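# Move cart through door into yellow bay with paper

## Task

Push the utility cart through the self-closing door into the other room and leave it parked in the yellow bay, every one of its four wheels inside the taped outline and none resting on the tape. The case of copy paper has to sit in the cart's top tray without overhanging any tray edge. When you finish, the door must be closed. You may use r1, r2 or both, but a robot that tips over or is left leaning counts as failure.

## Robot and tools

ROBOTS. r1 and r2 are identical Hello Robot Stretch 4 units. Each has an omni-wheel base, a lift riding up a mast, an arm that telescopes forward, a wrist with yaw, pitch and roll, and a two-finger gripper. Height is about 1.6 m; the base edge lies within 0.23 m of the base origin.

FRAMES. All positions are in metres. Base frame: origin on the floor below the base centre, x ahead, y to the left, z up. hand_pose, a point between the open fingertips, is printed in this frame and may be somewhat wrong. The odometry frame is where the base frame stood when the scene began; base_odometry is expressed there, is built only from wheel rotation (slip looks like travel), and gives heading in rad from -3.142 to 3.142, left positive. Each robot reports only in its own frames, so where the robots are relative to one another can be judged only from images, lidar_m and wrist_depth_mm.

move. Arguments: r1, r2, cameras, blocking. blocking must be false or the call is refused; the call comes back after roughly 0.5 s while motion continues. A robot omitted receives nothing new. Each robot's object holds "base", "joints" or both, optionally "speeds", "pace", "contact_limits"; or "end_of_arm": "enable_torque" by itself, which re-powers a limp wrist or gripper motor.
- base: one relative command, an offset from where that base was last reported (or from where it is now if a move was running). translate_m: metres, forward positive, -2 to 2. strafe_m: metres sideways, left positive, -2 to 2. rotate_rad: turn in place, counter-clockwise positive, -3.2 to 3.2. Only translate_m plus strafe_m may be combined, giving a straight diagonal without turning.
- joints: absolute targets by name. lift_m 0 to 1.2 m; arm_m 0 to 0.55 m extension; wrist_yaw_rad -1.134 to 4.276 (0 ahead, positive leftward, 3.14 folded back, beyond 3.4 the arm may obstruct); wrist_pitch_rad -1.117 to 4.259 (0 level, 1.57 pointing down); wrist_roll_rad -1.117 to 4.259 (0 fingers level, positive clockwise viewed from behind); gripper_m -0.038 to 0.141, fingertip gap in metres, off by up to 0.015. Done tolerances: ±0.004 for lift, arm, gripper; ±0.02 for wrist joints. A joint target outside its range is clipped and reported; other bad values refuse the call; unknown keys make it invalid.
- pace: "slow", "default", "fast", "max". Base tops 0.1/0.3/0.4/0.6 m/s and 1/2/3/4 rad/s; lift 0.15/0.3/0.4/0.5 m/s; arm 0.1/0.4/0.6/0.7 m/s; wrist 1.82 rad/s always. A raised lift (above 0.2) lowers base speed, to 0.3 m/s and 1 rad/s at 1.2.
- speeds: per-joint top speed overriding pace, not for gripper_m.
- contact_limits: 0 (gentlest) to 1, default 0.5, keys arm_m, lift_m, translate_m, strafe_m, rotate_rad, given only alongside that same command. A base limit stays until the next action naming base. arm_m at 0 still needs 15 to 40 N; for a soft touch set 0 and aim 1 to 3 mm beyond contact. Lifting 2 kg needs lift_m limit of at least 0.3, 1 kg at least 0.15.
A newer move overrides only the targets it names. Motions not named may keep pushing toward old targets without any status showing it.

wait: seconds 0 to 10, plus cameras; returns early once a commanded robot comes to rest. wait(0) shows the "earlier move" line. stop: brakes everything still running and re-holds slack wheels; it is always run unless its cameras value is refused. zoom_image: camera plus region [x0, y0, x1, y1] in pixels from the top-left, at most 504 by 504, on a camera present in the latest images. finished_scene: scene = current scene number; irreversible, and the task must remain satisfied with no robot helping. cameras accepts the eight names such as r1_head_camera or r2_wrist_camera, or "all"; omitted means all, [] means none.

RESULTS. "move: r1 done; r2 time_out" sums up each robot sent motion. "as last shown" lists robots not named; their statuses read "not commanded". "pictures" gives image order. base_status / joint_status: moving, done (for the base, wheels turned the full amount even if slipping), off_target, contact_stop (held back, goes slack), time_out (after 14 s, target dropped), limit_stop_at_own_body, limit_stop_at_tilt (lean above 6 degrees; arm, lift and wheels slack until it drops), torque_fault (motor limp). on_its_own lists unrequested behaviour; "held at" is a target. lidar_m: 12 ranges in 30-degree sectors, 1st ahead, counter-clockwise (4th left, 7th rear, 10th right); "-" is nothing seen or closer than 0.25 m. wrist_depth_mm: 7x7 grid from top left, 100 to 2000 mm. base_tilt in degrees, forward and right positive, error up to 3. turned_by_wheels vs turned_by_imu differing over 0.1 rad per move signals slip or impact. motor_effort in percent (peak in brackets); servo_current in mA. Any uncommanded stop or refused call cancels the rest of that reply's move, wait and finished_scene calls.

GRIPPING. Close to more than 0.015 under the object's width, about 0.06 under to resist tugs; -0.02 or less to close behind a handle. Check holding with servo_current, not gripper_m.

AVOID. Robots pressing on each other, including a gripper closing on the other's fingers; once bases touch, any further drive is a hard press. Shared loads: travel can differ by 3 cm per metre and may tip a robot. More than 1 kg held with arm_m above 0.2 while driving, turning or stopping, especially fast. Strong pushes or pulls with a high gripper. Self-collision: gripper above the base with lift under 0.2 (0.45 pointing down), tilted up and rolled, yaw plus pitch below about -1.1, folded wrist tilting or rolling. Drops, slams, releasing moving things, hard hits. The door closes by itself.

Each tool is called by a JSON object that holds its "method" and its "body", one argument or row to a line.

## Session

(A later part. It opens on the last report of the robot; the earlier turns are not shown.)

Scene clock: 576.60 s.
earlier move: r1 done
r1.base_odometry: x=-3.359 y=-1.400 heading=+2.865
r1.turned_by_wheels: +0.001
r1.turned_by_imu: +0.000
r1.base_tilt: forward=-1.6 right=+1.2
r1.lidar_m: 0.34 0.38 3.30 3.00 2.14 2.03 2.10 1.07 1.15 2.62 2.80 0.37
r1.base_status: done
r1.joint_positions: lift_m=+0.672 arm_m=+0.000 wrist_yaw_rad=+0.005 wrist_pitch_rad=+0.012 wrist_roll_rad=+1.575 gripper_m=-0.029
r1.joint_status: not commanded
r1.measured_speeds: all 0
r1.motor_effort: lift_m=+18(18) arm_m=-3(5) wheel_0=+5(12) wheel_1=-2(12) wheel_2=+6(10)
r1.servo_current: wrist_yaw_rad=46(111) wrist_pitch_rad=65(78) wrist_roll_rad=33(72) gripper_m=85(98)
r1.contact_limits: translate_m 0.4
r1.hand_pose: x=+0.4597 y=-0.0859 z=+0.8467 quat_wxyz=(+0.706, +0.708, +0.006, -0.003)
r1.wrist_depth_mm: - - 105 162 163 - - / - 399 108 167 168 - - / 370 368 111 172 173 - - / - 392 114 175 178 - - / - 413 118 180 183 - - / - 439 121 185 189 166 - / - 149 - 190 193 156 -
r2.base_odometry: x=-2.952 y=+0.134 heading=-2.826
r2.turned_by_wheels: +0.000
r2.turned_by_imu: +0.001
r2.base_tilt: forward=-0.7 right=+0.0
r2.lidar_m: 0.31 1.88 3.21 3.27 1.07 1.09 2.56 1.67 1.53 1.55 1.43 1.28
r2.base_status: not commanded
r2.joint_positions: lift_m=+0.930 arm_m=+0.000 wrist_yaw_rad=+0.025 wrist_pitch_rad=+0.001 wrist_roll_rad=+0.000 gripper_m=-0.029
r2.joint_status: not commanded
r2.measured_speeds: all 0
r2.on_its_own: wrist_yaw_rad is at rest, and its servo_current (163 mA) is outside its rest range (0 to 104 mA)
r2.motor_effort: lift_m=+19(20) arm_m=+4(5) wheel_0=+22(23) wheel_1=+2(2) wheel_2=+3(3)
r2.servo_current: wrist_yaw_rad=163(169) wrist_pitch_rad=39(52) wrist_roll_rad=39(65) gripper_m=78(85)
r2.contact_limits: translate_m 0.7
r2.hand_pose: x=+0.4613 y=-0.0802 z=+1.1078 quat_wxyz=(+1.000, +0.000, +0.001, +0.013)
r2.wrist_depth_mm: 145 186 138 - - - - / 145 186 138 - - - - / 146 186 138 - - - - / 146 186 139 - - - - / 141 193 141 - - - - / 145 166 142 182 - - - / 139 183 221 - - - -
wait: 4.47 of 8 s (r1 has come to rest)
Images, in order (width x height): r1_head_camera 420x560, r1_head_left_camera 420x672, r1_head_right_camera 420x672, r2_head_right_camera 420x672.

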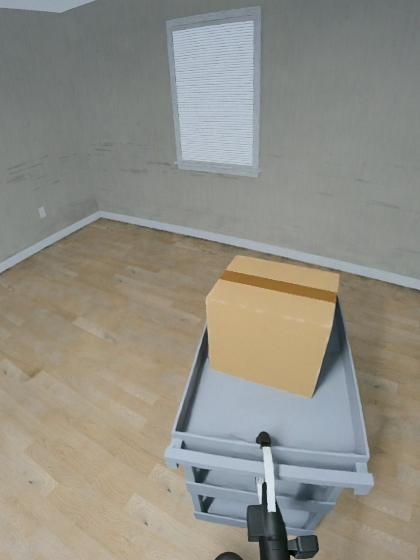

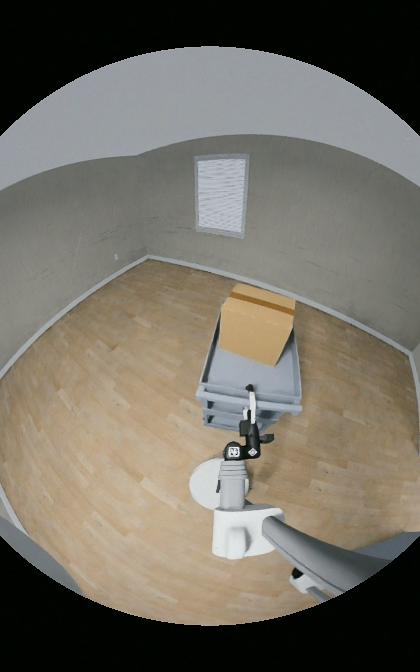

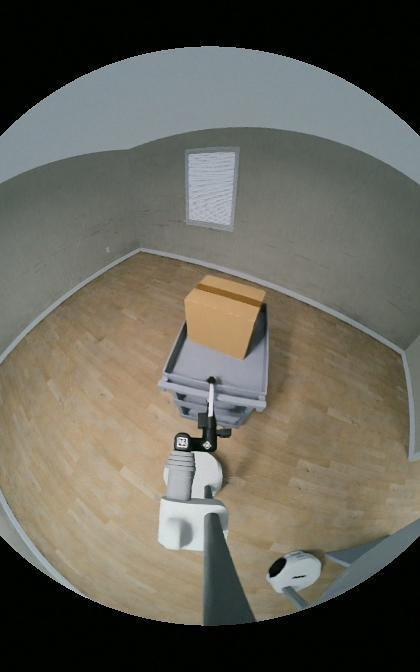

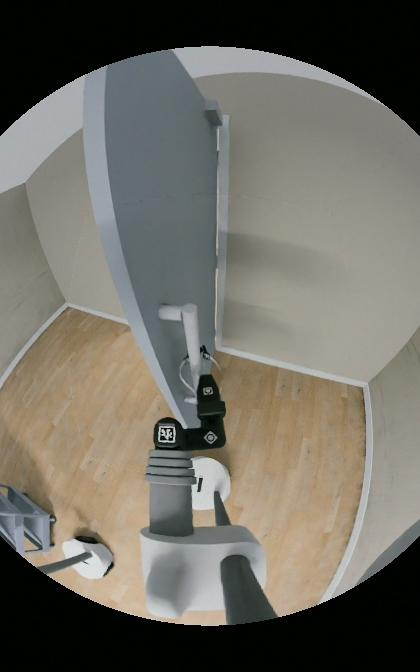

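{"method": "move", "body": {
  "r1": {"base":{"rotate_rad":0.6},"pace":"slow"},
  "blocking": false,
  "cameras": []
}}

{"method": "wait", "body": {
  "seconds": 6,
  "cameras": ["r1_head_camera"]
}}

{"method": "move", "body": {
  "r1": {"base":{"translate_m":-0.1,"strafe_m":-0.4},"pace":"slow","contact_limits":{"translate_m":0.4}},
  "blocking": false,
  "cameras": []
}}

{"method": "wait", "body": {
  "seconds": 8,
  "cameras": ["r1_head_camera","r1_head_left_camera","r1_head_right_camera"]
}}

Scene clock: 588.13 s.
move: r1 moving
r1.base_odometry: x=-3.359 y=-1.400 heading=+2.989
r1.turned_by_wheels: +0.124
r1.turned_by_imu: +0.124
r1.base_tilt: forward=-1.6 right=+1.3
r1.lidar_m: 0.36 3.34 3.29 2.70 2.08 2.03 2.16 1.08 1.73 2.67 0.40 0.37
r1.base_status: rotate_rad moving
r1.joint_positions: lift_m=+0.672 arm_m=+0.000 wrist_yaw_rad=-0.006 wrist_pitch_rad=+0.012 wrist_roll_rad=+1.572 gripper_m=-0.029
r1.joint_status: not commanded
r1.measured_speeds: translate_m=+0.001 strafe_m=+0.002 rotate_rad=+0.485 lift_m=+0.000 arm_m=+0.000 wrist_yaw_rad=-0.005 wrist_pitch_rad=+0.000 wrist_roll_rad=-0.003
r1.motor_effort: lift_m=+18(18) arm_m=-4(4) wheel_0=-16(16) wheel_1=-8(8) wheel_2=-9(9)
r1.servo_current: wrist_yaw_rad=65(72) wrist_pitch_rad=72(72) wrist_roll_rad=52(65) gripper_m=98(98)
r1.hand_pose: x=+0.4587 y=-0.0893 z=+0.8467 quat_wxyz=(+0.707, +0.708, +0.002, -0.007)
r1.wrist_depth_mm: - - 436 156 157 - - / 351 349 103 161 163 - - / 377 368 107 168 170 - - / - 397 111 172 175 - - / - 424 115 178 182 - - / - 459 121 185 189 163 - / - 153 - 193 195 156 -
r2.base_odometry: x=-2.952 y=+0.134 heading=-2.826
r2.turned_by_wheels: +0.000
r2.turned_by_imu: +0.000
r2.base_tilt: forward=-0.7 right=+0.0
r2.lidar_m: 0.32 1.86 3.22 3.27 1.08 1.09 2.58 1.66 1.51 1.56 1.41 1.28
r2.base_status: not commanded
r2.joint_positions: lift_m=+0.930 arm_m=+0.000 wrist_yaw_rad=+0.025 wrist_pitch_rad=+0.001 wrist_roll_rad=+0.000 gripper_m=-0.029
r2.joint_status: not commanded
r2.measured_speeds: all 0
r2.motor_effort: lift_m=+19(20) arm_m=+5(5) wheel_0=+24(24) wheel_1=+2(2) wheel_2=+3(3)
r2.servo_current: wrist_yaw_rad=156(169) wrist_pitch_rad=33(46) wrist_roll_rad=39(59) gripper_m=78(78)
r2.contact_limits: translate_m 0.7
r2.hand_pose: x=+0.4613 y=-0.0802 z=+1.1078 quat_wxyz=(+1.000, +0.000, +0.001, +0.013)
r2.wrist_depth_mm: 145 186 138 - - - - / 146 186 138 - - - - / 146 186 138 - - - - / 146 187 139 - - - - / 140 193 141 - - - - / 144 166 142 183 - - - / 139 183 222 - - - -

Scene clock: 590.13 s.
earlier move: r1 done
r1.base_odometry: x=-3.359 y=-1.400 heading=-2.819
r1.turned_by_wheels: +0.476
r1.turned_by_imu: +0.475
r1.base_tilt: forward=-1.6 right=+1.3
r1.lidar_m: 0.41 3.31 2.83 2.09 2.02 2.13 1.07 1.51 2.64 2.77 0.30 0.31
r1.base_status: done
r1.joint_positions: lift_m=+0.672 arm_m=+0.000 wrist_yaw_rad=-0.003 wrist_pitch_rad=+0.012 wrist_roll_rad=+1.573 gripper_m=-0.029
r1.joint_status: not commanded
r1.measured_speeds: all 0
r1.motor_effort: lift_m=+17(18) arm_m=-4(4) wheel_0=-3(19) wheel_1=-4(9) wheel_2=+0(16)
r1.servo_current: wrist_yaw_rad=72(130) wrist_pitch_rad=65(78) wrist_roll_rad=33(65) gripper_m=91(104)
r1.hand_pose: x=+0.4591 y=-0.0882 z=+0.8468 quat_wxyz=(+0.706, +0.708, +0.003, -0.005)
r1.wrist_depth_mm: 306 - - - 111 112 - / 353 347 - - 123 123 - / - 402 - - 137 137 - / - - - - 156 158 - / - - - - 175 1499 500 / - - 171 - 204 187 1229 / - 145 117 109 227 155 -
r2.base_odometry: x=-2.952 y=+0.134 heading=-2.826
r2.turned_by_wheels: +0.000
r2.turned_by_imu: +0.000
r2.base_tilt: forward=-0.7 right=+0.0
r2.lidar_m: 0.31 1.90 3.22 3.24 1.10 1.12 2.55 1.66 1.52 1.54 1.39 1.26
r2.base_status: not commanded
r2.joint_positions: lift_m=+0.930 arm_m=+0.000 wrist_yaw_rad=+0.025 wrist_pitch_rad=+0.001 wrist_roll_rad=+0.000 gripper_m=-0.029
r2.joint_status: not commanded
r2.measured_speeds: all 0
r2.on_its_own: wrist_yaw_rad is at rest, and its servo_current (150 mA) is outside its rest range (0 to 104 mA)
r2.motor_effort: lift_m=+19(20) arm_m=+5(5) wheel_0=+23(24) wheel_1=+2(2) wheel_2=+3(3)
r2.servo_current: wrist_yaw_rad=150(169) wrist_pitch_rad=46(46) wrist_roll_rad=39(59) gripper_m=72(85)
r2.contact_limits: translate_m 0.7
r2.hand_pose: x=+0.4613 y=-0.0802 z=+1.1078 quat_wxyz=(+1.000, +0.000, +0.001, +0.013)
r2.wrist_depth_mm: 146 185 138 - - - - / 146 186 138 - - - - / 146 186 138 - - - - / 146 186 139 - - - - / 141 193 140 - - - - / 145 167 142 182 - - - / 139 183 222 - - - -
wait: 2.00 of 6 s (r1 has come to rest)
Images, in order (width x height): r1_head_camera 420x560.

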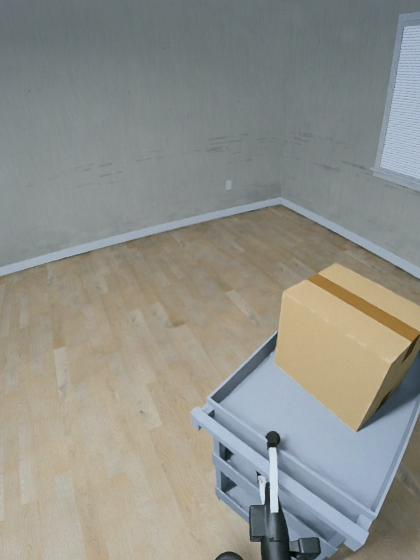

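Scene clock: 590.63 s.
move: r1 moving
r1.base_odometry: x=-3.360 y=-1.387 heading=-2.818
r1.turned_by_wheels: +0.001
r1.turned_by_imu: +0.001
r1.base_tilt: forward=-1.6 right=+1.3
r1.lidar_m: 0.40 3.31 2.82 2.10 2.03 2.16 1.06 1.49 2.62 2.76 0.30 0.31
r1.base_status: translate_m moving; strafe_m moving
r1.joint_positions: lift_m=+0.672 arm_m=+0.000 wrist_yaw_rad=-0.001 wrist_pitch_rad=+0.012 wrist_roll_rad=+1.573 gripper_m=-0.029
r1.joint_status: not commanded
r1.measured_speeds: translate_m=-0.014 strafe_m=-0.049 rotate_rad=+0.002 lift_m=+0.000 arm_m=+0.000 wrist_yaw_rad=+0.007 wrist_pitch_rad=+0.000 wrist_roll_rad=+0.000
r1.motor_effort: lift_m=+17(18) arm_m=-4(4) wheel_0=+10(10) wheel_1=-8(8) wheel_2=+5(7)
r1.servo_current: wrist_yaw_rad=33(59) wrist_pitch_rad=72(72) wrist_roll_rad=39(72) gripper_m=91(98)
r1.contact_limits: translate_m 0.4
r1.hand_pose: x=+0.4592 y=-0.0876 z=+0.8468 quat_wxyz=(+0.706, +0.708, +0.004, -0.004)
r1.wrist_depth_mm: 307 - - - 110 110 - / 357 349 - - 121 122 - / - 407 - - 138 135 - / - - - - 156 158 - / - - - - 175 1499 1308 / - - 172 - 204 186 1255 / - 153 121 108 230 152 -
r2.base_odometry: x=-2.952 y=+0.134 heading=-2.826
r2.turned_by_wheels: +0.000
r2.turned_by_imu: +0.000
r2.base_tilt: forward=-0.7 right=+0.0
r2.lidar_m: 0.32 1.90 3.19 3.26 1.09 1.08 2.56 1.66 1.51 1.53 1.41 1.25
r2.base_status: not commanded
r2.joint_positions: lift_m=+0.930 arm_m=+0.000 wrist_yaw_rad=+0.025 wrist_pitch_rad=+0.001 wrist_roll_rad=+0.000 gripper_m=-0.029
r2.joint_status: not commanded
r2.measured_speeds: all 0
r2.motor_effort: lift_m=+19(20) arm_m=+4(5) wheel_0=+23(23) wheel_1=+2(2) wheel_2=+3(3)
r2.servo_current: wrist_yaw_rad=156(169) wrist_pitch_rad=33(46) wrist_roll_rad=46(52) gripper_m=85(85)
r2.contact_limits: translate_m 0.7
r2.hand_pose: x=+0.4613 y=-0.0802 z=+1.1078 quat_wxyz=(+1.000, +0.000, +0.001, +0.013)
r2.wrist_depth_mm: 146 186 138 - - - - / 146 186 138 - - - - / 146 186 138 - - - - / 146 186 139 - - - - / 141 194 140 - - - - / 145 166 142 182 - - - / 139 183 221 - - - -

Scene clock: 595.50 s.
earlier move: r1 done
r1.base_odometry: x=-3.391 y=-0.989 heading=-2.818
r1.turned_by_wheels: +0.000
r1.turned_by_imu: +0.000
r1.base_tilt: forward=-1.5 right=+1.3
r1.lidar_m: 0.34 0.34 3.22 2.41 2.32 1.01 1.00 2.13 2.34 2.47 2.37 0.38
r1.base_status: done
r1.joint_positions: lift_m=+0.672 arm_m=+0.000 wrist_yaw_rad=+0.005 wrist_pitch_rad=+0.012 wrist_roll_rad=+1.575 gripper_m=-0.029
r1.joint_status: not commanded
r1.measured_speeds: all 0
r1.motor_effort: lift_m=+18(18) arm_m=-3(4) wheel_0=+6(15) wheel_1=-2(9) wheel_2=+5(11)
r1.servo_current: wrist_yaw_rad=59(78) wrist_pitch_rad=65(78) wrist_roll_rad=52(78) gripper_m=98(104)
r1.contact_limits: translate_m 0.4
r1.hand_pose: x=+0.4597 y=-0.0860 z=+0.8467 quat_wxyz=(+0.706, +0.709, +0.006, -0.003)
r1.wrist_depth_mm: - - - 189 191 1618 1182 / - - - 189 190 1618 - / - 559 384 187 189 - - / - 384 387 187 189 - - / - 397 402 186 188 - - / - 410 178 186 187 166 - / - 158 176 186 186 153 -
r2.base_odometry: x=-2.952 y=+0.134 heading=-2.826
r2.turned_by_wheels: +0.000
r2.turned_by_imu: +0.001
r2.base_tilt: forward=-0.7 right=+0.0
r2.lidar_m: 0.29 1.89 3.23 3.26 1.01 4.51 2.59 1.65 1.52 1.53 1.42 1.29
r2.base_status: not commanded
r2.joint_positions: lift_m=+0.930 arm_m=+0.000 wrist_yaw_rad=+0.025 wrist_pitch_rad=+0.001 wrist_roll_rad=+0.000 gripper_m=-0.029
r2.joint_status: not commanded
r2.measured_speeds: all 0
r2.on_its_own: wrist_yaw_rad is at rest, and its servo_current (156 mA) is outside its rest range (0 to 104 mA)
r2.motor_effort: lift_m=+19(20) arm_m=+5(5) wheel_0=+23(24) wheel_1=+2(2) wheel_2=+3(3)
r2.servo_current: wrist_yaw_rad=156(169) wrist_pitch_rad=39(46) wrist_roll_rad=52(65) gripper_m=72(85)
r2.contact_limits: translate_m 0.7
r2.hand_pose: x=+0.4613 y=-0.0802 z=+1.1078 quat_wxyz=(+1.000, +0.000, +0.001, +0.013)
r2.wrist_depth_mm: 146 186 137 - - - - / 146 186 138 - - - - / 146 186 138 - - - - / 146 185 139 - - - - / 141 193 140 - - - - / 145 167 142 182 - - - / 139 183 221 - - - -
wait: 4.87 of 8 s (r1 has come to rest)
Images, in order (width x height): r1_head_camera 420x560, r1_head_left_camera 420x672, r1_head_right_camera 420x672.

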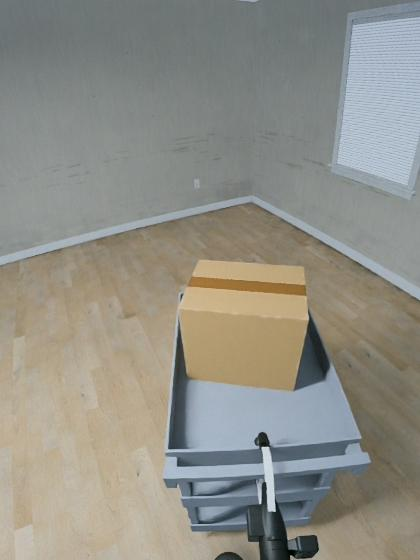

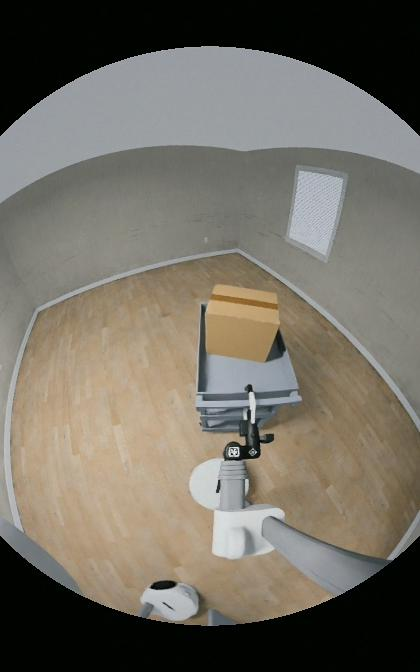

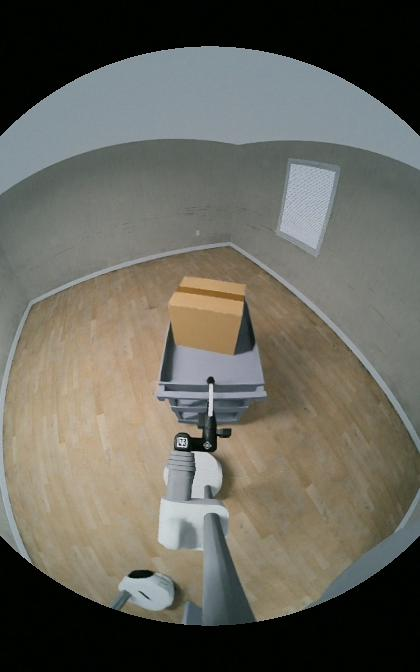

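{"method": "move", "body": {
  "r1": {"base":{"rotate_rad":0.444},"pace":"slow"},
  "blocking": false,
  "cameras": []
}}

{"method": "wait", "body": {
  "seconds": 6,
  "cameras": ["r1_head_camera","r1_head_left_camera","r1_head_right_camera"]
}}

{"method": "move", "body": {
  "r1": {"base":{"translate_m":-0.5,"strafe_m":-0.03},"pace":"slow","contact_limits":{"translate_m":0.4}},
  "blocking": false,
  "cameras": []
}}

{"method": "wait", "body": {
  "seconds": 8,
  "cameras": ["r1_head_camera","r1_head_left_camera","r1_head_right_camera","r2_head_right_camera","r2_head_left_camera"]
}}

Scene clock: 603.77 s.
move: r1 moving
r1.base_odometry: x=-3.391 y=-0.989 heading=-2.694
r1.turned_by_wheels: +0.124
r1.turned_by_imu: +0.124
r1.base_tilt: forward=-1.5 right=+1.3
r1.lidar_m: 0.33 0.40 2.92 2.36 2.33 1.02 1.10 2.28 2.46 2.39 0.46 0.38
r1.base_status: rotate_rad moving
r1.joint_positions: lift_m=+0.672 arm_m=+0.000 wrist_yaw_rad=-0.005 wrist_pitch_rad=+0.013 wrist_roll_rad=+1.572 gripper_m=-0.029
r1.joint_status: not commanded
r1.measured_speeds: translate_m=+0.002 strafe_m=-0.001 rotate_rad=+0.493 lift_m=+0.000 arm_m=+0.000 wrist_yaw_rad=-0.005 wrist_pitch_rad=+0.000 wrist_roll_rad=-0.002
r1.motor_effort: lift_m=+18(18) arm_m=-2(4) wheel_0=-11(11) wheel_1=-6(7) wheel_2=-10(10)
r1.servo_current: wrist_yaw_rad=65(72) wrist_pitch_rad=72(72) wrist_roll_rad=46(59) gripper_m=98(98)
r1.hand_pose: x=+0.4588 y=-0.0890 z=+0.8466 quat_wxyz=(+0.707, +0.708, +0.003, -0.006)
r1.wrist_depth_mm: - - 121 180 182 1576 - / - - 121 181 183 788 - / - 375 122 183 184 - - / - 389 122 183 185 - - / - 404 402 185 186 - - / - 415 179 186 186 159 - / - 152 442 187 187 156 -
r2.base_odometry: x=-2.952 y=+0.134 heading=-2.826
r2.turned_by_wheels: +0.000
r2.turned_by_imu: +0.000
r2.base_tilt: forward=-0.7 right=+0.0
r2.lidar_m: 0.30 1.87 3.23 3.25 1.02 4.52 2.58 1.68 1.51 1.55 1.41 1.27
r2.base_status: not commanded
r2.joint_positions: lift_m=+0.930 arm_m=+0.000 wrist_yaw_rad=+0.025 wrist_pitch_rad=+0.001 wrist_roll_rad=+0.000 gripper_m=-0.029
r2.joint_status: not commanded
r2.measured_speeds: all 0
r2.motor_effort: lift_m=+19(20) arm_m=+4(5) wheel_0=+23(23) wheel_1=+2(2) wheel_2=+3(3)
r2.servo_current: wrist_yaw_rad=150(163) wrist_pitch_rad=46(52) wrist_roll_rad=46(59) gripper_m=78(85)
r2.contact_limits: translate_m 0.7
r2.hand_pose: x=+0.4613 y=-0.0802 z=+1.1078 quat_wxyz=(+1.000, +0.000, +0.001, +0.013)
r2.wrist_depth_mm: 146 185 138 - - - - / 146 187 138 - - - - / 146 186 138 - - - - / 146 186 139 - - - - / 141 193 140 - - - - / 145 167 142 182 - - - / 139 183 221 - - - -

Scene clock: 604.90 s.
earlier move: r1 done
r1.base_odometry: x=-3.391 y=-0.989 heading=-2.375
r1.turned_by_wheels: +0.318
r1.turned_by_imu: +0.318
r1.base_tilt: forward=-1.6 right=+1.3
r1.lidar_m: 0.40 3.53 2.47 2.33 1.05 1.01 1.75 2.27 2.53 2.40 0.34 0.34
r1.base_status: done
r1.joint_positions: lift_m=+0.672 arm_m=+0.000 wrist_yaw_rad=-0.012 wrist_pitch_rad=+0.013 wrist_roll_rad=+1.569 gripper_m=-0.029
r1.joint_status: not commanded
r1.measured_speeds: all 0
r1.motor_effort: lift_m=+17(18) arm_m=+3(4) wheel_0=-7(16) wheel_1=-5(8) wheel_2=-8(11)
r1.servo_current: wrist_yaw_rad=72(85) wrist_pitch_rad=72(78) wrist_roll_rad=46(59) gripper_m=91(98)
r1.hand_pose: x=+0.4582 y=-0.0908 z=+0.8466 quat_wxyz=(+0.708, +0.706, +0.000, -0.009)
r1.wrist_depth_mm: 309 309 - - 124 126 - / 345 343 - - 134 135 - / - 389 - - 146 - - / - 442 - - 159 - - / - - - 175 176 1537 - / - - 110 111 192 165 - / - 153 172 120 217 160 -
r2.base_odometry: x=-2.952 y=+0.134 heading=-2.826
r2.turned_by_wheels: +0.000
r2.turned_by_imu: +0.000
r2.base_tilt: forward=-0.7 right=+0.0
r2.lidar_m: 0.32 1.87 3.22 3.27 1.02 4.53 2.59 1.66 1.52 1.53 1.43 1.27
r2.base_status: not commanded
r2.joint_positions: lift_m=+0.930 arm_m=+0.000 wrist_yaw_rad=+0.025 wrist_pitch_rad=+0.001 wrist_roll_rad=+0.000 gripper_m=-0.029
r2.joint_status: not commanded
r2.measured_speeds: all 0
r2.on_its_own: wrist_yaw_rad is at rest, and its servo_current (156 mA) is outside its rest range (0 to 104 mA)
r2.motor_effort: lift_m=+19(20) arm_m=+5(5) wheel_0=+23(24) wheel_1=+2(2) wheel_2=+3(3)
r2.servo_current: wrist_yaw_rad=156(169) wrist_pitch_rad=33(52) wrist_roll_rad=52(59) gripper_m=72(85)
r2.contact_limits: translate_m 0.7
r2.hand_pose: x=+0.4613 y=-0.0802 z=+1.1078 quat_wxyz=(+1.000, +0.000, +0.001, +0.013)
r2.wrist_depth_mm: 145 186 138 - - - - / 146 186 138 - - - - / 146 186 138 - - - - / 146 186 139 - - - - / 141 193 140 - - - - / 145 167 142 182 - - - / 139 183 221 - - - -
wait: 1.13 of 6 s (r1 has come to rest)
Images, in order (width x height): r1_head_camera 420x560, r1_head_left_camera 420x672, r1_head_right_camera 420x672.

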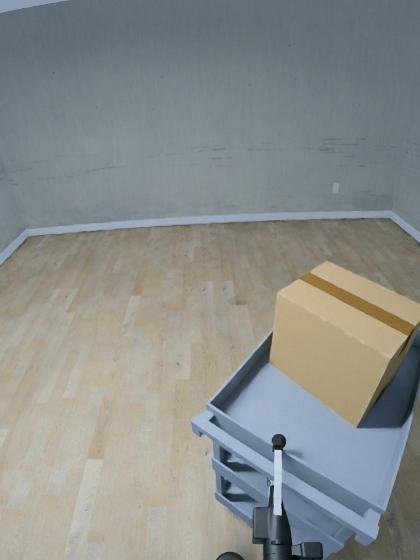

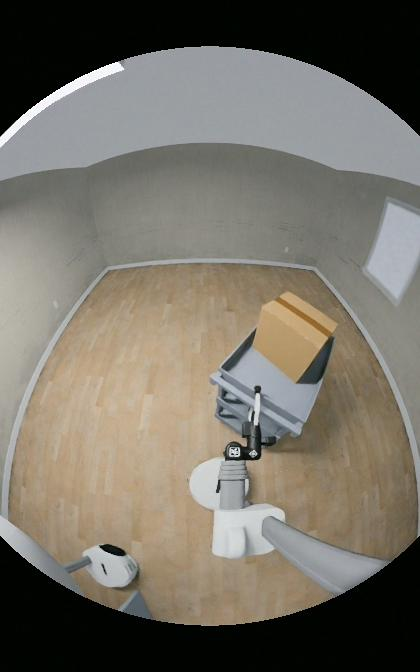

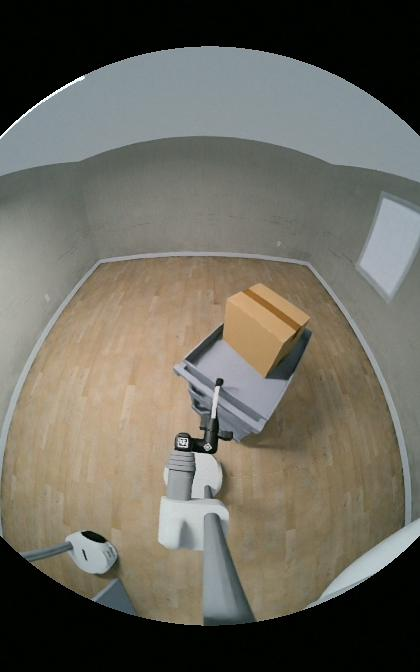

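Scene clock: 605.40 s.
move: r1 moving
r1.base_odometry: x=-3.383 y=-0.980 heading=-2.376
r1.turned_by_wheels: -0.001
r1.turned_by_imu: -0.001
r1.base_tilt: forward=-1.5 right=+1.3
r1.lidar_m: 0.41 3.52 2.49 2.33 1.02 1.01 1.75 2.27 2.53 2.39 0.34 0.33
r1.base_status: translate_m moving; strafe_m moving
r1.joint_positions: lift_m=+0.672 arm_m=+0.000 wrist_yaw_rad=-0.012 wrist_pitch_rad=+0.013 wrist_roll_rad=+1.569 gripper_m=-0.029
r1.joint_status: not commanded
r1.measured_speeds: translate_m=-0.048 strafe_m=-0.003 rotate_rad=+0.005 lift_m=+0.000 arm_m=+0.000 wrist_yaw_rad=+0.000 wrist_pitch_rad=+0.000 wrist_roll_rad=+0.000
r1.motor_effort: lift_m=+18(18) arm_m=-2(4) wheel_0=-12(15) wheel_1=-9(10) wheel_2=+7(8)
r1.servo_current: wrist_yaw_rad=65(85) wrist_pitch_rad=72(72) wrist_roll_rad=52(65) gripper_m=91(98)
r1.contact_limits: translate_m 0.4
r1.hand_pose: x=+0.4582 y=-0.0908 z=+0.8466 quat_wxyz=(+0.708, +0.706, +0.000, -0.009)
r1.wrist_depth_mm: 310 315 - - 125 127 - / 349 347 - - 135 136 - / - 389 - - 147 148 - / - 449 - - 162 - - / - - - - 178 1537 - / - - 113 114 196 172 - / - 145 - 119 221 156 -
r2.base_odometry: x=-2.952 y=+0.134 heading=-2.826
r2.turned_by_wheels: +0.000
r2.turned_by_imu: +0.000
r2.base_tilt: forward=-0.7 right=+0.0
r2.lidar_m: 0.29 1.88 3.23 3.27 1.01 4.54 2.58 1.68 1.52 1.55 1.40 1.27
r2.base_status: not commanded
r2.joint_positions: lift_m=+0.930 arm_m=+0.000 wrist_yaw_rad=+0.025 wrist_pitch_rad=+0.001 wrist_roll_rad=+0.000 gripper_m=-0.029
r2.joint_status: not commanded
r2.measured_speeds: all 0
r2.motor_effort: lift_m=+19(20) arm_m=+5(5) wheel_0=+23(23) wheel_1=+2(2) wheel_2=+3(3)
r2.servo_current: wrist_yaw_rad=156(156) wrist_pitch_rad=39(46) wrist_roll_rad=46(52) gripper_m=78(78)
r2.contact_limits: translate_m 0.7
r2.hand_pose: x=+0.4613 y=-0.0802 z=+1.1078 quat_wxyz=(+1.000, +0.000, +0.001, +0.013)
r2.wrist_depth_mm: 145 185 138 - - - - / 146 186 138 - - - - / 146 186 138 - - - - / 146 186 139 - - - - / 141 194 141 - - - - / 145 167 142 182 - - - / 139 183 222 - - - -

Scene clock: 611.20 s.
earlier move: r1 done
r1.base_odometry: x=-3.052 y=-0.621 heading=-2.375
r1.turned_by_wheels: +0.001
r1.turned_by_imu: +0.003
r1.base_tilt: forward=-1.6 right=+1.3
r1.lidar_m: 0.29 0.29 2.46 2.33 0.70 0.93 1.60 1.80 2.33 2.36 2.44 0.43
r1.base_status: done
r1.joint_positions: lift_m=+0.672 arm_m=+0.000 wrist_yaw_rad=+0.007 wrist_pitch_rad=+0.013 wrist_roll_rad=+1.572 gripper_m=-0.029
r1.joint_status: not commanded
r1.measured_speeds: all 0
r1.motor_effort: lift_m=+18(18) arm_m=-4(4) wheel_0=+1(15) wheel_1=-2(10) wheel_2=+8(12)
r1.servo_current: wrist_yaw_rad=65(91) wrist_pitch_rad=65(78) wrist_roll_rad=46(72) gripper_m=98(98)
r1.contact_limits: translate_m 0.4
r1.hand_pose: x=+0.4599 y=-0.0854 z=+0.8466 quat_wxyz=(+0.707, +0.707, +0.007, -0.002)
r1.wrist_depth_mm: - - - 245 272 1499 1138 / - - - 234 240 1576 1255 / - - - 221 223 1808 - / - - - 211 211 - - / - 402 404 198 202 - - / - 397 178 191 191 161 - / - 151 392 183 185 154 -
r2.base_odometry: x=-2.952 y=+0.134 heading=-2.826
r2.turned_by_wheels: +0.000
r2.turned_by_imu: +0.001
r2.base_tilt: forward=-0.7 right=+0.0
r2.lidar_m: 0.34 1.88 3.22 0.73 0.81 1.47 2.58 1.67 1.51 1.54 1.43 1.28
r2.base_status: not commanded
r2.joint_positions: lift_m=+0.930 arm_m=+0.000 wrist_yaw_rad=+0.025 wrist_pitch_rad=+0.001 wrist_roll_rad=+0.000 gripper_m=-0.029
r2.joint_status: not commanded
r2.measured_speeds: all 0
r2.on_its_own: wrist_yaw_rad is at rest, and its servo_current (150 mA) is outside its rest range (0 to 104 mA)
r2.motor_effort: lift_m=+19(20) arm_m=+5(5) wheel_0=+23(23) wheel_1=+2(2) wheel_2=+3(3)
r2.servo_current: wrist_yaw_rad=150(169) wrist_pitch_rad=46(46) wrist_roll_rad=39(65) gripper_m=78(91)
r2.contact_limits: translate_m 0.7
r2.hand_pose: x=+0.4613 y=-0.0802 z=+1.1078 quat_wxyz=(+1.000, +0.000, +0.001, +0.013)
r2.wrist_depth_mm: 146 185 138 - - - - / 146 186 138 - - - - / 146 186 138 - - - - / 146 186 139 - - - - / 140 193 140 - - - - / 145 166 142 183 - - - / 139 182 222 - - - -
wait: 5.80 of 8 s (r1 has come to rest)
pictures: r1_head_camera, r1_head_left_camera, r1_head_right_camera, r2_head_left_camera, r2_head_right_camera
Images, in order (width x height): r1_head_camera 420x560, r1_head_left_camera 420x672, r1_head_right_camera 420x672, r2_head_left_camera 420x672, r2_head_right_camera 420x672.

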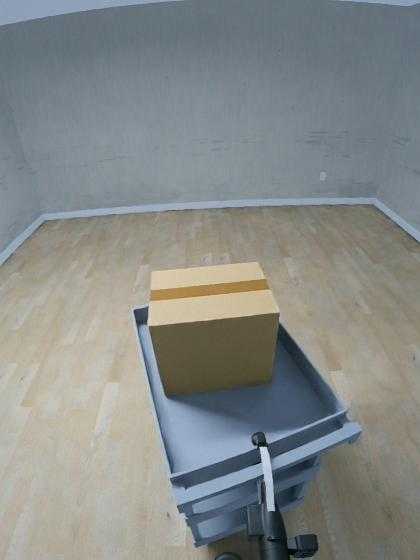

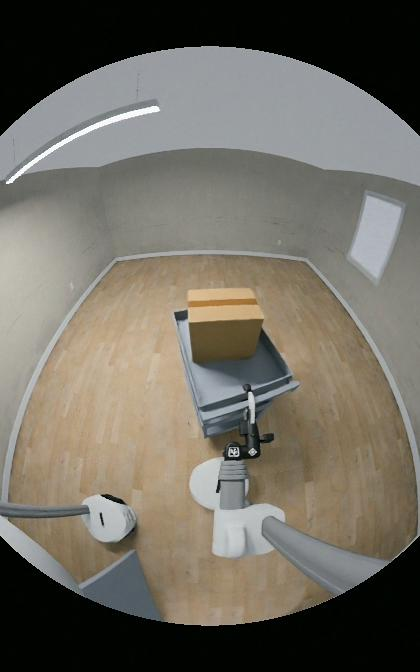

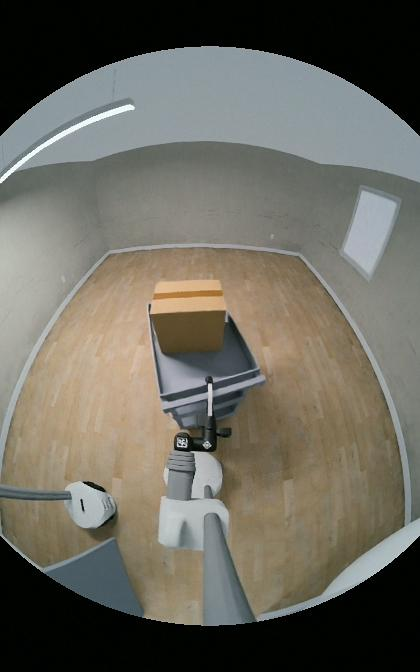

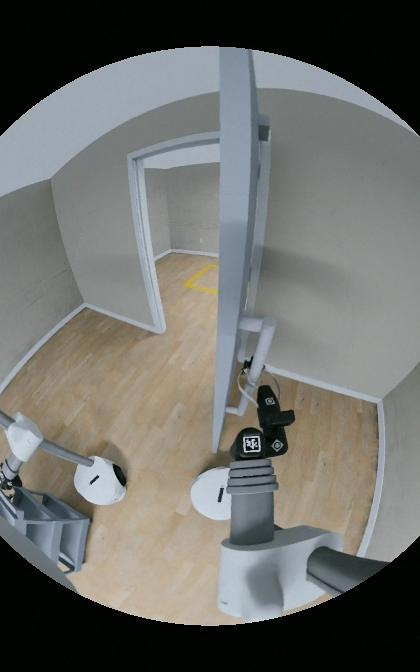

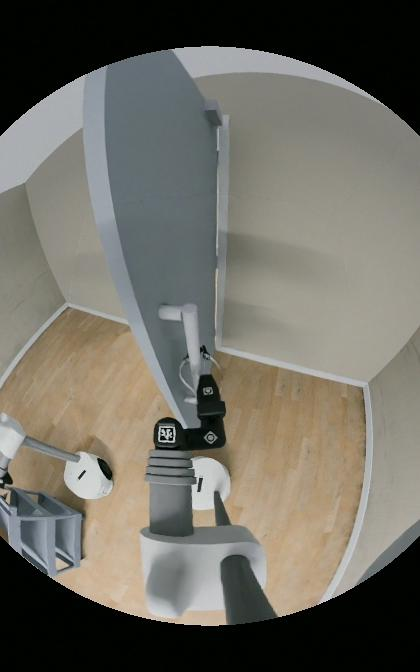

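{"method": "move", "body": {
  "r1": {"base":{"translate_m":-0.7},"pace":"slow","contact_limits":{"translate_m":0.4}},
  "blocking": false,
  "cameras": []
}}

{"method": "wait", "body": {
  "seconds": 10,
  "cameras": ["r1_head_camera","r1_head_left_camera","r1_head_right_camera","r2_head_left_camera"]
}}

Scene clock: 617.43 s.
move: r1 moving
r1.base_odometry: x=-3.043 y=-0.612 heading=-2.374
r1.turned_by_wheels: +0.001
r1.turned_by_imu: +0.000
r1.base_tilt: forward=-1.5 right=+1.2
r1.lidar_m: 0.30 0.32 2.46 2.34 0.71 0.92 1.59 1.77 2.33 2.38 2.46 0.43
r1.base_status: translate_m moving
r1.joint_positions: lift_m=+0.672 arm_m=+0.000 wrist_yaw_rad=+0.007 wrist_pitch_rad=+0.013 wrist_roll_rad=+1.572 gripper_m=-0.029
r1.joint_status: not commanded
r1.measured_speeds: translate_m=-0.048 strafe_m=+0.000 rotate_rad=+0.002 lift_m=+0.000 arm_m=+0.000 wrist_yaw_rad=+0.000 wrist_pitch_rad=+0.000 wrist_roll_rad=+0.000
r1.motor_effort: lift_m=+18(18) arm_m=-4(4) wheel_0=-1(4) wheel_1=-4(7) wheel_2=+13(14)
r1.servo_current: wrist_yaw_rad=52(72) wrist_pitch_rad=72(78) wrist_roll_rad=46(72) gripper_m=85(91)
r1.contact_limits: translate_m 0.4
r1.hand_pose: x=+0.4599 y=-0.0854 z=+0.8466 quat_wxyz=(+0.707, +0.707, +0.007, -0.002)
r1.wrist_depth_mm: - - - 245 274 1464 1160 / - - - 232 237 1618 1205 / - - - 218 220 1756 - / - - - 210 211 - - / - 402 404 199 202 - - / - 397 178 190 191 163 - / - 150 392 184 184 154 -
r2.base_odometry: x=-2.952 y=+0.134 heading=-2.826
r2.turned_by_wheels: +0.000
r2.turned_by_imu: +0.000
r2.base_tilt: forward=-0.7 right=+0.0
r2.lidar_m: 0.31 1.88 3.22 0.72 0.83 1.44 2.57 1.68 1.52 1.56 1.42 1.27
r2.base_status: not commanded
r2.joint_positions: lift_m=+0.930 arm_m=+0.000 wrist_yaw_rad=+0.025 wrist_pitch_rad=+0.001 wrist_roll_rad=+0.000 gripper_m=-0.029
r2.joint_status: not commanded
r2.measured_speeds: all 0
r2.motor_effort: lift_m=+19(20) arm_m=+4(5) wheel_0=+23(23) wheel_1=+2(2) wheel_2=+3(3)
r2.servo_current: wrist_yaw_rad=150(169) wrist_pitch_rad=46(46) wrist_roll_rad=46(59) gripper_m=72(85)
r2.contact_limits: translate_m 0.7
r2.hand_pose: x=+0.4613 y=-0.0802 z=+1.1078 quat_wxyz=(+1.000, +0.000, +0.001, +0.013)
r2.wrist_depth_mm: 146 186 138 - - - - / 146 186 138 - - - - / 146 186 138 - - - - / 146 186 139 - - - - / 141 193 140 - - - - / 145 166 142 182 - - - / 139 183 223 - - - -

Scene clock: 625.20 s.
earlier move: r1 done
r1.base_odometry: x=-2.548 y=-0.135 heading=-2.374
r1.turned_by_wheels: +0.000
r1.turned_by_imu: +0.006
r1.base_tilt: forward=-1.6 right=+1.2
r1.lidar_m: 0.27 0.27 0.61 0.56 0.57 0.68 4.05 1.15 1.41 2.40 2.46 0.45
r1.base_status: done
r1.joint_positions: lift_m=+0.672 arm_m=+0.000 wrist_yaw_rad=+0.012 wrist_pitch_rad=+0.013 wrist_roll_rad=+1.572 gripper_m=-0.029
r1.joint_status: not commanded
r1.measured_speeds: all 0
r1.motor_effort: lift_m=+18(18) arm_m=-4(4) wheel_0=+5(5) wheel_1=+1(7) wheel_2=+8(14)
r1.servo_current: wrist_yaw_rad=78(91) wrist_pitch_rad=65(78) wrist_roll_rad=39(72) gripper_m=91(98)
r1.contact_limits: translate_m 0.4
r1.hand_pose: x=+0.4603 y=-0.0841 z=+0.8466 quat_wxyz=(+0.707, +0.707, +0.009, +0.000)
r1.wrist_depth_mm: - - - 276 - 1499 1118 / - - - - 325 1430 1098 / - - - 251 271 1661 - / - - - 236 242 1808 - / - - - 213 218 820 - / - 402 402 198 198 167 - / - 151 176 186 186 153 -
r2.base_odometry: x=-2.952 y=+0.134 heading=-2.826
r2.turned_by_wheels: +0.000
r2.turned_by_imu: +0.001
r2.base_tilt: forward=-0.7 right=+0.0
r2.lidar_m: 0.33 0.63 0.62 0.60 0.62 4.51 2.58 1.67 1.52 1.52 1.42 1.29
r2.base_status: not commanded
r2.joint_positions: lift_m=+0.930 arm_m=+0.000 wrist_yaw_rad=+0.025 wrist_pitch_rad=+0.001 wrist_roll_rad=+0.000 gripper_m=-0.029
r2.joint_status: not commanded
r2.measured_speeds: all 0
r2.on_its_own: wrist_yaw_rad is at rest, and its servo_current (150 mA) is outside its rest range (0 to 104 mA)
r2.motor_effort: lift_m=+19(20) arm_m=+5(5) wheel_0=+23(24) wheel_1=+2(2) wheel_2=+3(3)
r2.servo_current: wrist_yaw_rad=150(169) wrist_pitch_rad=46(46) wrist_roll_rad=39(59) gripper_m=72(85)
r2.contact_limits: translate_m 0.7
r2.hand_pose: x=+0.4613 y=-0.0802 z=+1.1078 quat_wxyz=(+1.000, +0.000, +0.001, +0.013)
r2.wrist_depth_mm: 146 186 138 - - - - / 146 186 138 - - - - / 146 186 138 - - - - / 146 186 139 - - - - / 141 193 141 - - - - / 145 167 143 182 - - - / 139 182 221 - - - -
wait: 7.77 of 10 s (r1 has come to rest)
Images, in order (width x height): r1_head_camera 420x560, r1_head_left_camera 420x672, r1_head_right_camera 420x672, r2_head_left_camera 420x672.

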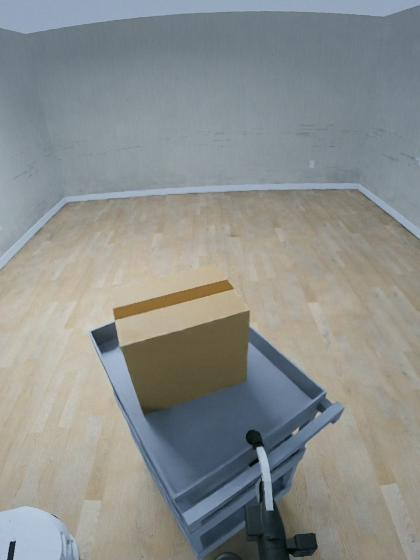

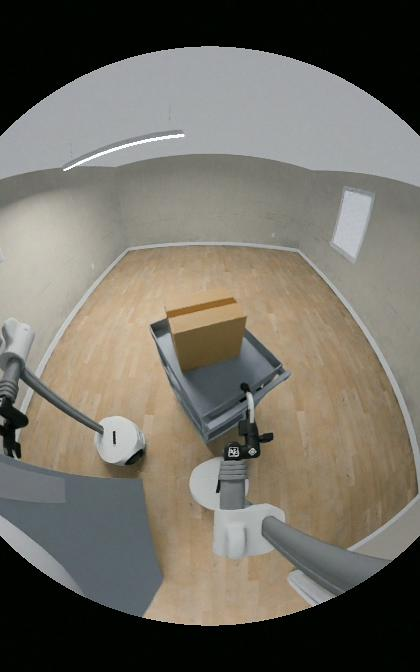

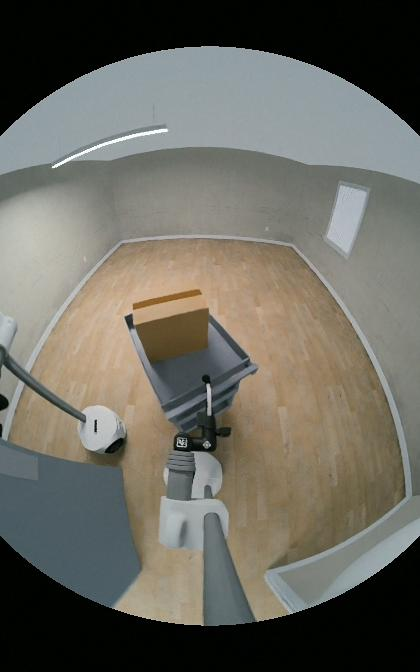

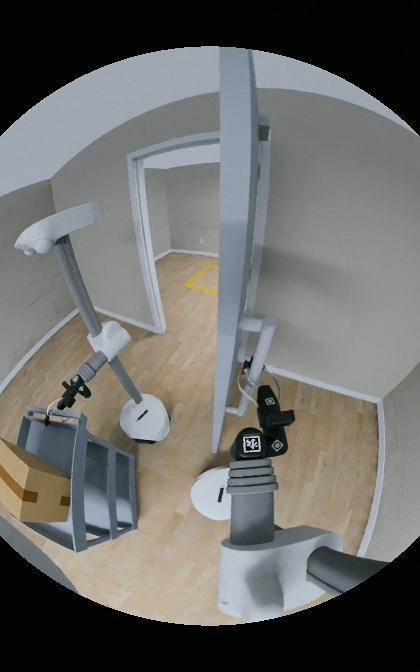

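{"method": "move", "body": {
  "r1": {"base":{"translate_m":-0.2,"strafe_m":0.17},"pace":"slow","contact_limits":{"translate_m":0.4}},
  "blocking": false,
  "cameras": []
}}

{"method": "wait", "body": {
  "seconds": 10,
  "cameras": ["r1_head_camera","r1_head_left_camera","r1_head_right_camera","r2_head_left_camera"]
}}

Scene clock: 633.90 s.
move: r1 moving
r1.base_odometry: x=-2.535 y=-0.134 heading=-2.373
r1.turned_by_wheels: +0.001
r1.turned_by_imu: +0.001
r1.base_tilt: forward=-1.6 right=+1.3
r1.lidar_m: 0.27 0.26 0.61 0.55 0.56 0.66 4.03 1.15 1.38 2.40 2.49 0.44
r1.base_status: translate_m moving; strafe_m moving
r1.joint_positions: lift_m=+0.672 arm_m=+0.000 wrist_yaw_rad=+0.012 wrist_pitch_rad=+0.013 wrist_roll_rad=+1.572 gripper_m=-0.029
r1.joint_status: not commanded
r1.measured_speeds: translate_m=-0.040 strafe_m=+0.034 rotate_rad=+0.000 lift_m=+0.000 arm_m=+0.000 wrist_yaw_rad=+0.000 wrist_pitch_rad=+0.000 wrist_roll_rad=+0.000
r1.motor_effort: lift_m=+18(18) arm_m=-4(4) wheel_0=-5(5) wheel_1=+7(8) wheel_2=+11(14)
r1.servo_current: wrist_yaw_rad=91(91) wrist_pitch_rad=65(72) wrist_roll_rad=52(65) gripper_m=91(98)
r1.contact_limits: translate_m 0.4
r1.hand_pose: x=+0.4603 y=-0.0841 z=+0.8466 quat_wxyz=(+0.707, +0.707, +0.009, +0.000)
r1.wrist_depth_mm: - - - 277 - 1366 1060 / - - - - 325 1430 413 / - - - 253 270 1661 - / - - - 236 241 1808 - / - - - 212 216 809 - / - 402 190 198 197 163 - / - 156 176 186 185 153 -
r2.base_odometry: x=-2.952 y=+0.134 heading=-2.826
r2.turned_by_wheels: +0.000
r2.turned_by_imu: +0.000
r2.base_tilt: forward=-0.7 right=+0.0
r2.lidar_m: 0.32 0.64 0.61 0.58 0.59 4.53 2.56 1.68 1.50 1.55 1.40 1.28
r2.base_status: not commanded
r2.joint_positions: lift_m=+0.930 arm_m=+0.000 wrist_yaw_rad=+0.025 wrist_pitch_rad=+0.001 wrist_roll_rad=+0.000 gripper_m=-0.029
r2.joint_status: not commanded
r2.measured_speeds: all 0
r2.motor_effort: lift_m=+19(20) arm_m=+4(5) wheel_0=+22(23) wheel_1=+2(2) wheel_2=+3(3)
r2.servo_current: wrist_yaw_rad=156(163) wrist_pitch_rad=39(46) wrist_roll_rad=46(59) gripper_m=78(78)
r2.contact_limits: translate_m 0.7
r2.hand_pose: x=+0.4613 y=-0.0802 z=+1.1078 quat_wxyz=(+1.000, +0.000, +0.001, +0.013)
r2.wrist_depth_mm: 145 185 138 - - - - / 146 186 138 - - - - / 146 186 138 - - - - / 146 186 139 - - - - / 141 193 140 - - - - / 145 167 142 182 - - - / 139 182 222 - - - -

Scene clock: 637.23 s.
earlier move: r1 done
r1.base_odometry: x=-2.286 y=-0.118 heading=-2.374
r1.turned_by_wheels: -0.002
r1.turned_by_imu: -0.002
r1.base_tilt: forward=-1.6 right=+1.3
r1.lidar_m: 0.29 0.35 0.42 0.36 0.36 0.43 0.80 1.09 1.12 2.61 2.67 0.42
r1.base_status: done
r1.joint_positions: lift_m=+0.672 arm_m=+0.000 wrist_yaw_rad=-0.003 wrist_pitch_rad=+0.013 wrist_roll_rad=+1.570 gripper_m=-0.029
r1.joint_status: not commanded
r1.measured_speeds: all 0
r1.motor_effort: lift_m=+18(18) arm_m=-4(4) wheel_0=-8(11) wheel_1=+1(8) wheel_2=-1(14)
r1.servo_current: wrist_yaw_rad=46(91) wrist_pitch_rad=65(78) wrist_roll_rad=46(65) gripper_m=91(104)
r1.contact_limits: translate_m 0.4
r1.hand_pose: x=+0.4590 y=-0.0883 z=+0.8466 quat_wxyz=(+0.708, +0.707, +0.003, -0.006)
r1.wrist_depth_mm: - - - 251 259 1537 1060 / - - - 235 241 1708 1205 / - - - 224 224 1756 - / - - - 213 214 - - / - 407 410 200 204 - - / - 399 178 191 192 159 - / - 150 389 184 186 153 -
r2.base_odometry: x=-2.952 y=+0.134 heading=-2.826
r2.turned_by_wheels: +0.000
r2.turned_by_imu: +0.000
r2.base_tilt: forward=-0.7 right=+0.0
r2.lidar_m: 0.31 0.55 0.48 0.47 0.54 4.53 2.58 1.66 1.53 1.55 1.39 1.24
r2.base_status: not commanded
r2.joint_positions: lift_m=+0.930 arm_m=+0.000 wrist_yaw_rad=+0.025 wrist_pitch_rad=+0.001 wrist_roll_rad=+0.000 gripper_m=-0.029
r2.joint_status: not commanded
r2.measured_speeds: all 0
r2.on_its_own: wrist_yaw_rad is at rest, and its servo_current (150 mA) is outside its rest range (0 to 104 mA)
r2.motor_effort: lift_m=+19(20) arm_m=+5(5) wheel_0=+23(23) wheel_1=+2(2) wheel_2=+3(3)
r2.servo_current: wrist_yaw_rad=150(169) wrist_pitch_rad=46(46) wrist_roll_rad=59(65) gripper_m=72(85)
r2.contact_limits: translate_m 0.7
r2.hand_pose: x=+0.4613 y=-0.0802 z=+1.1078 quat_wxyz=(+1.000, +0.000, +0.001, +0.013)
r2.wrist_depth_mm: 146 185 138 - - - - / 146 186 138 - - - - / 146 186 138 - - - - / 146 186 139 - - - - / 141 193 140 - - - - / 145 166 142 181 - - - / 139 183 221 - - - -
wait: 3.33 of 10 s (r1 has come to rest)
Images, in order (width x height): r1_head_camera 420x560, r1_head_left_camera 420x672, r1_head_right_camera 420x672, r2_head_left_camera 420x672.

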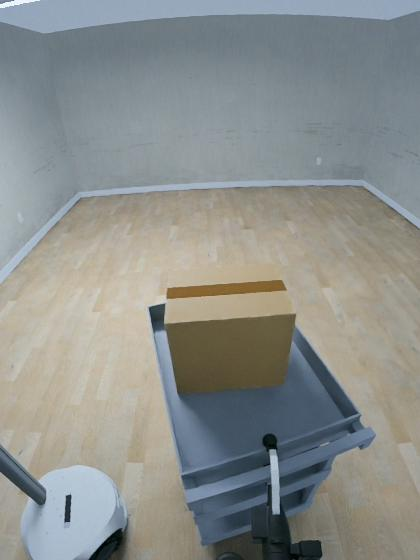

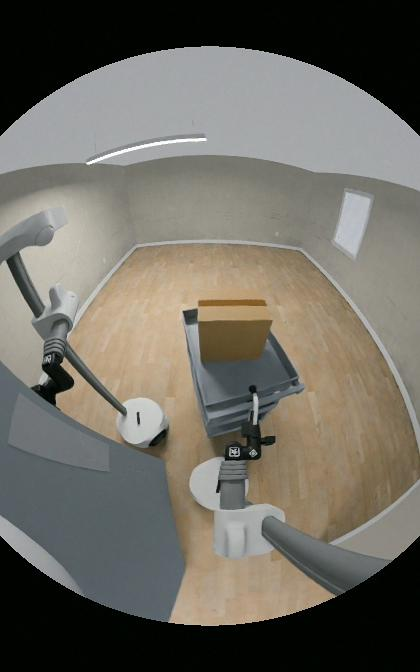

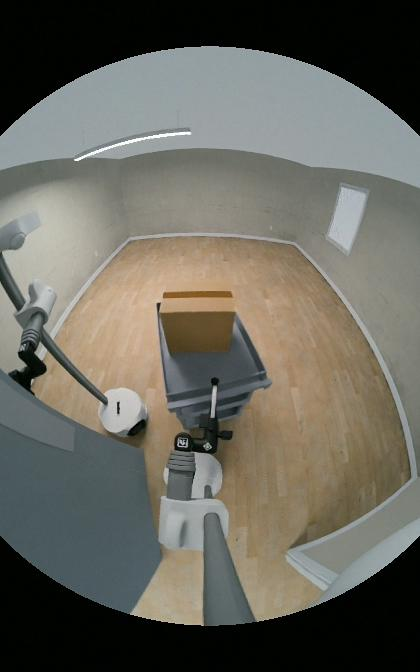

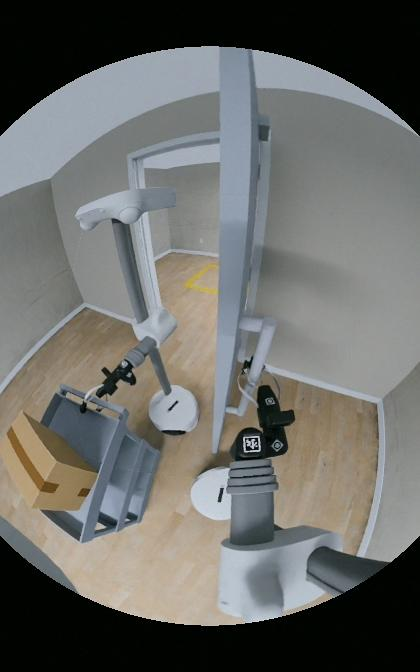

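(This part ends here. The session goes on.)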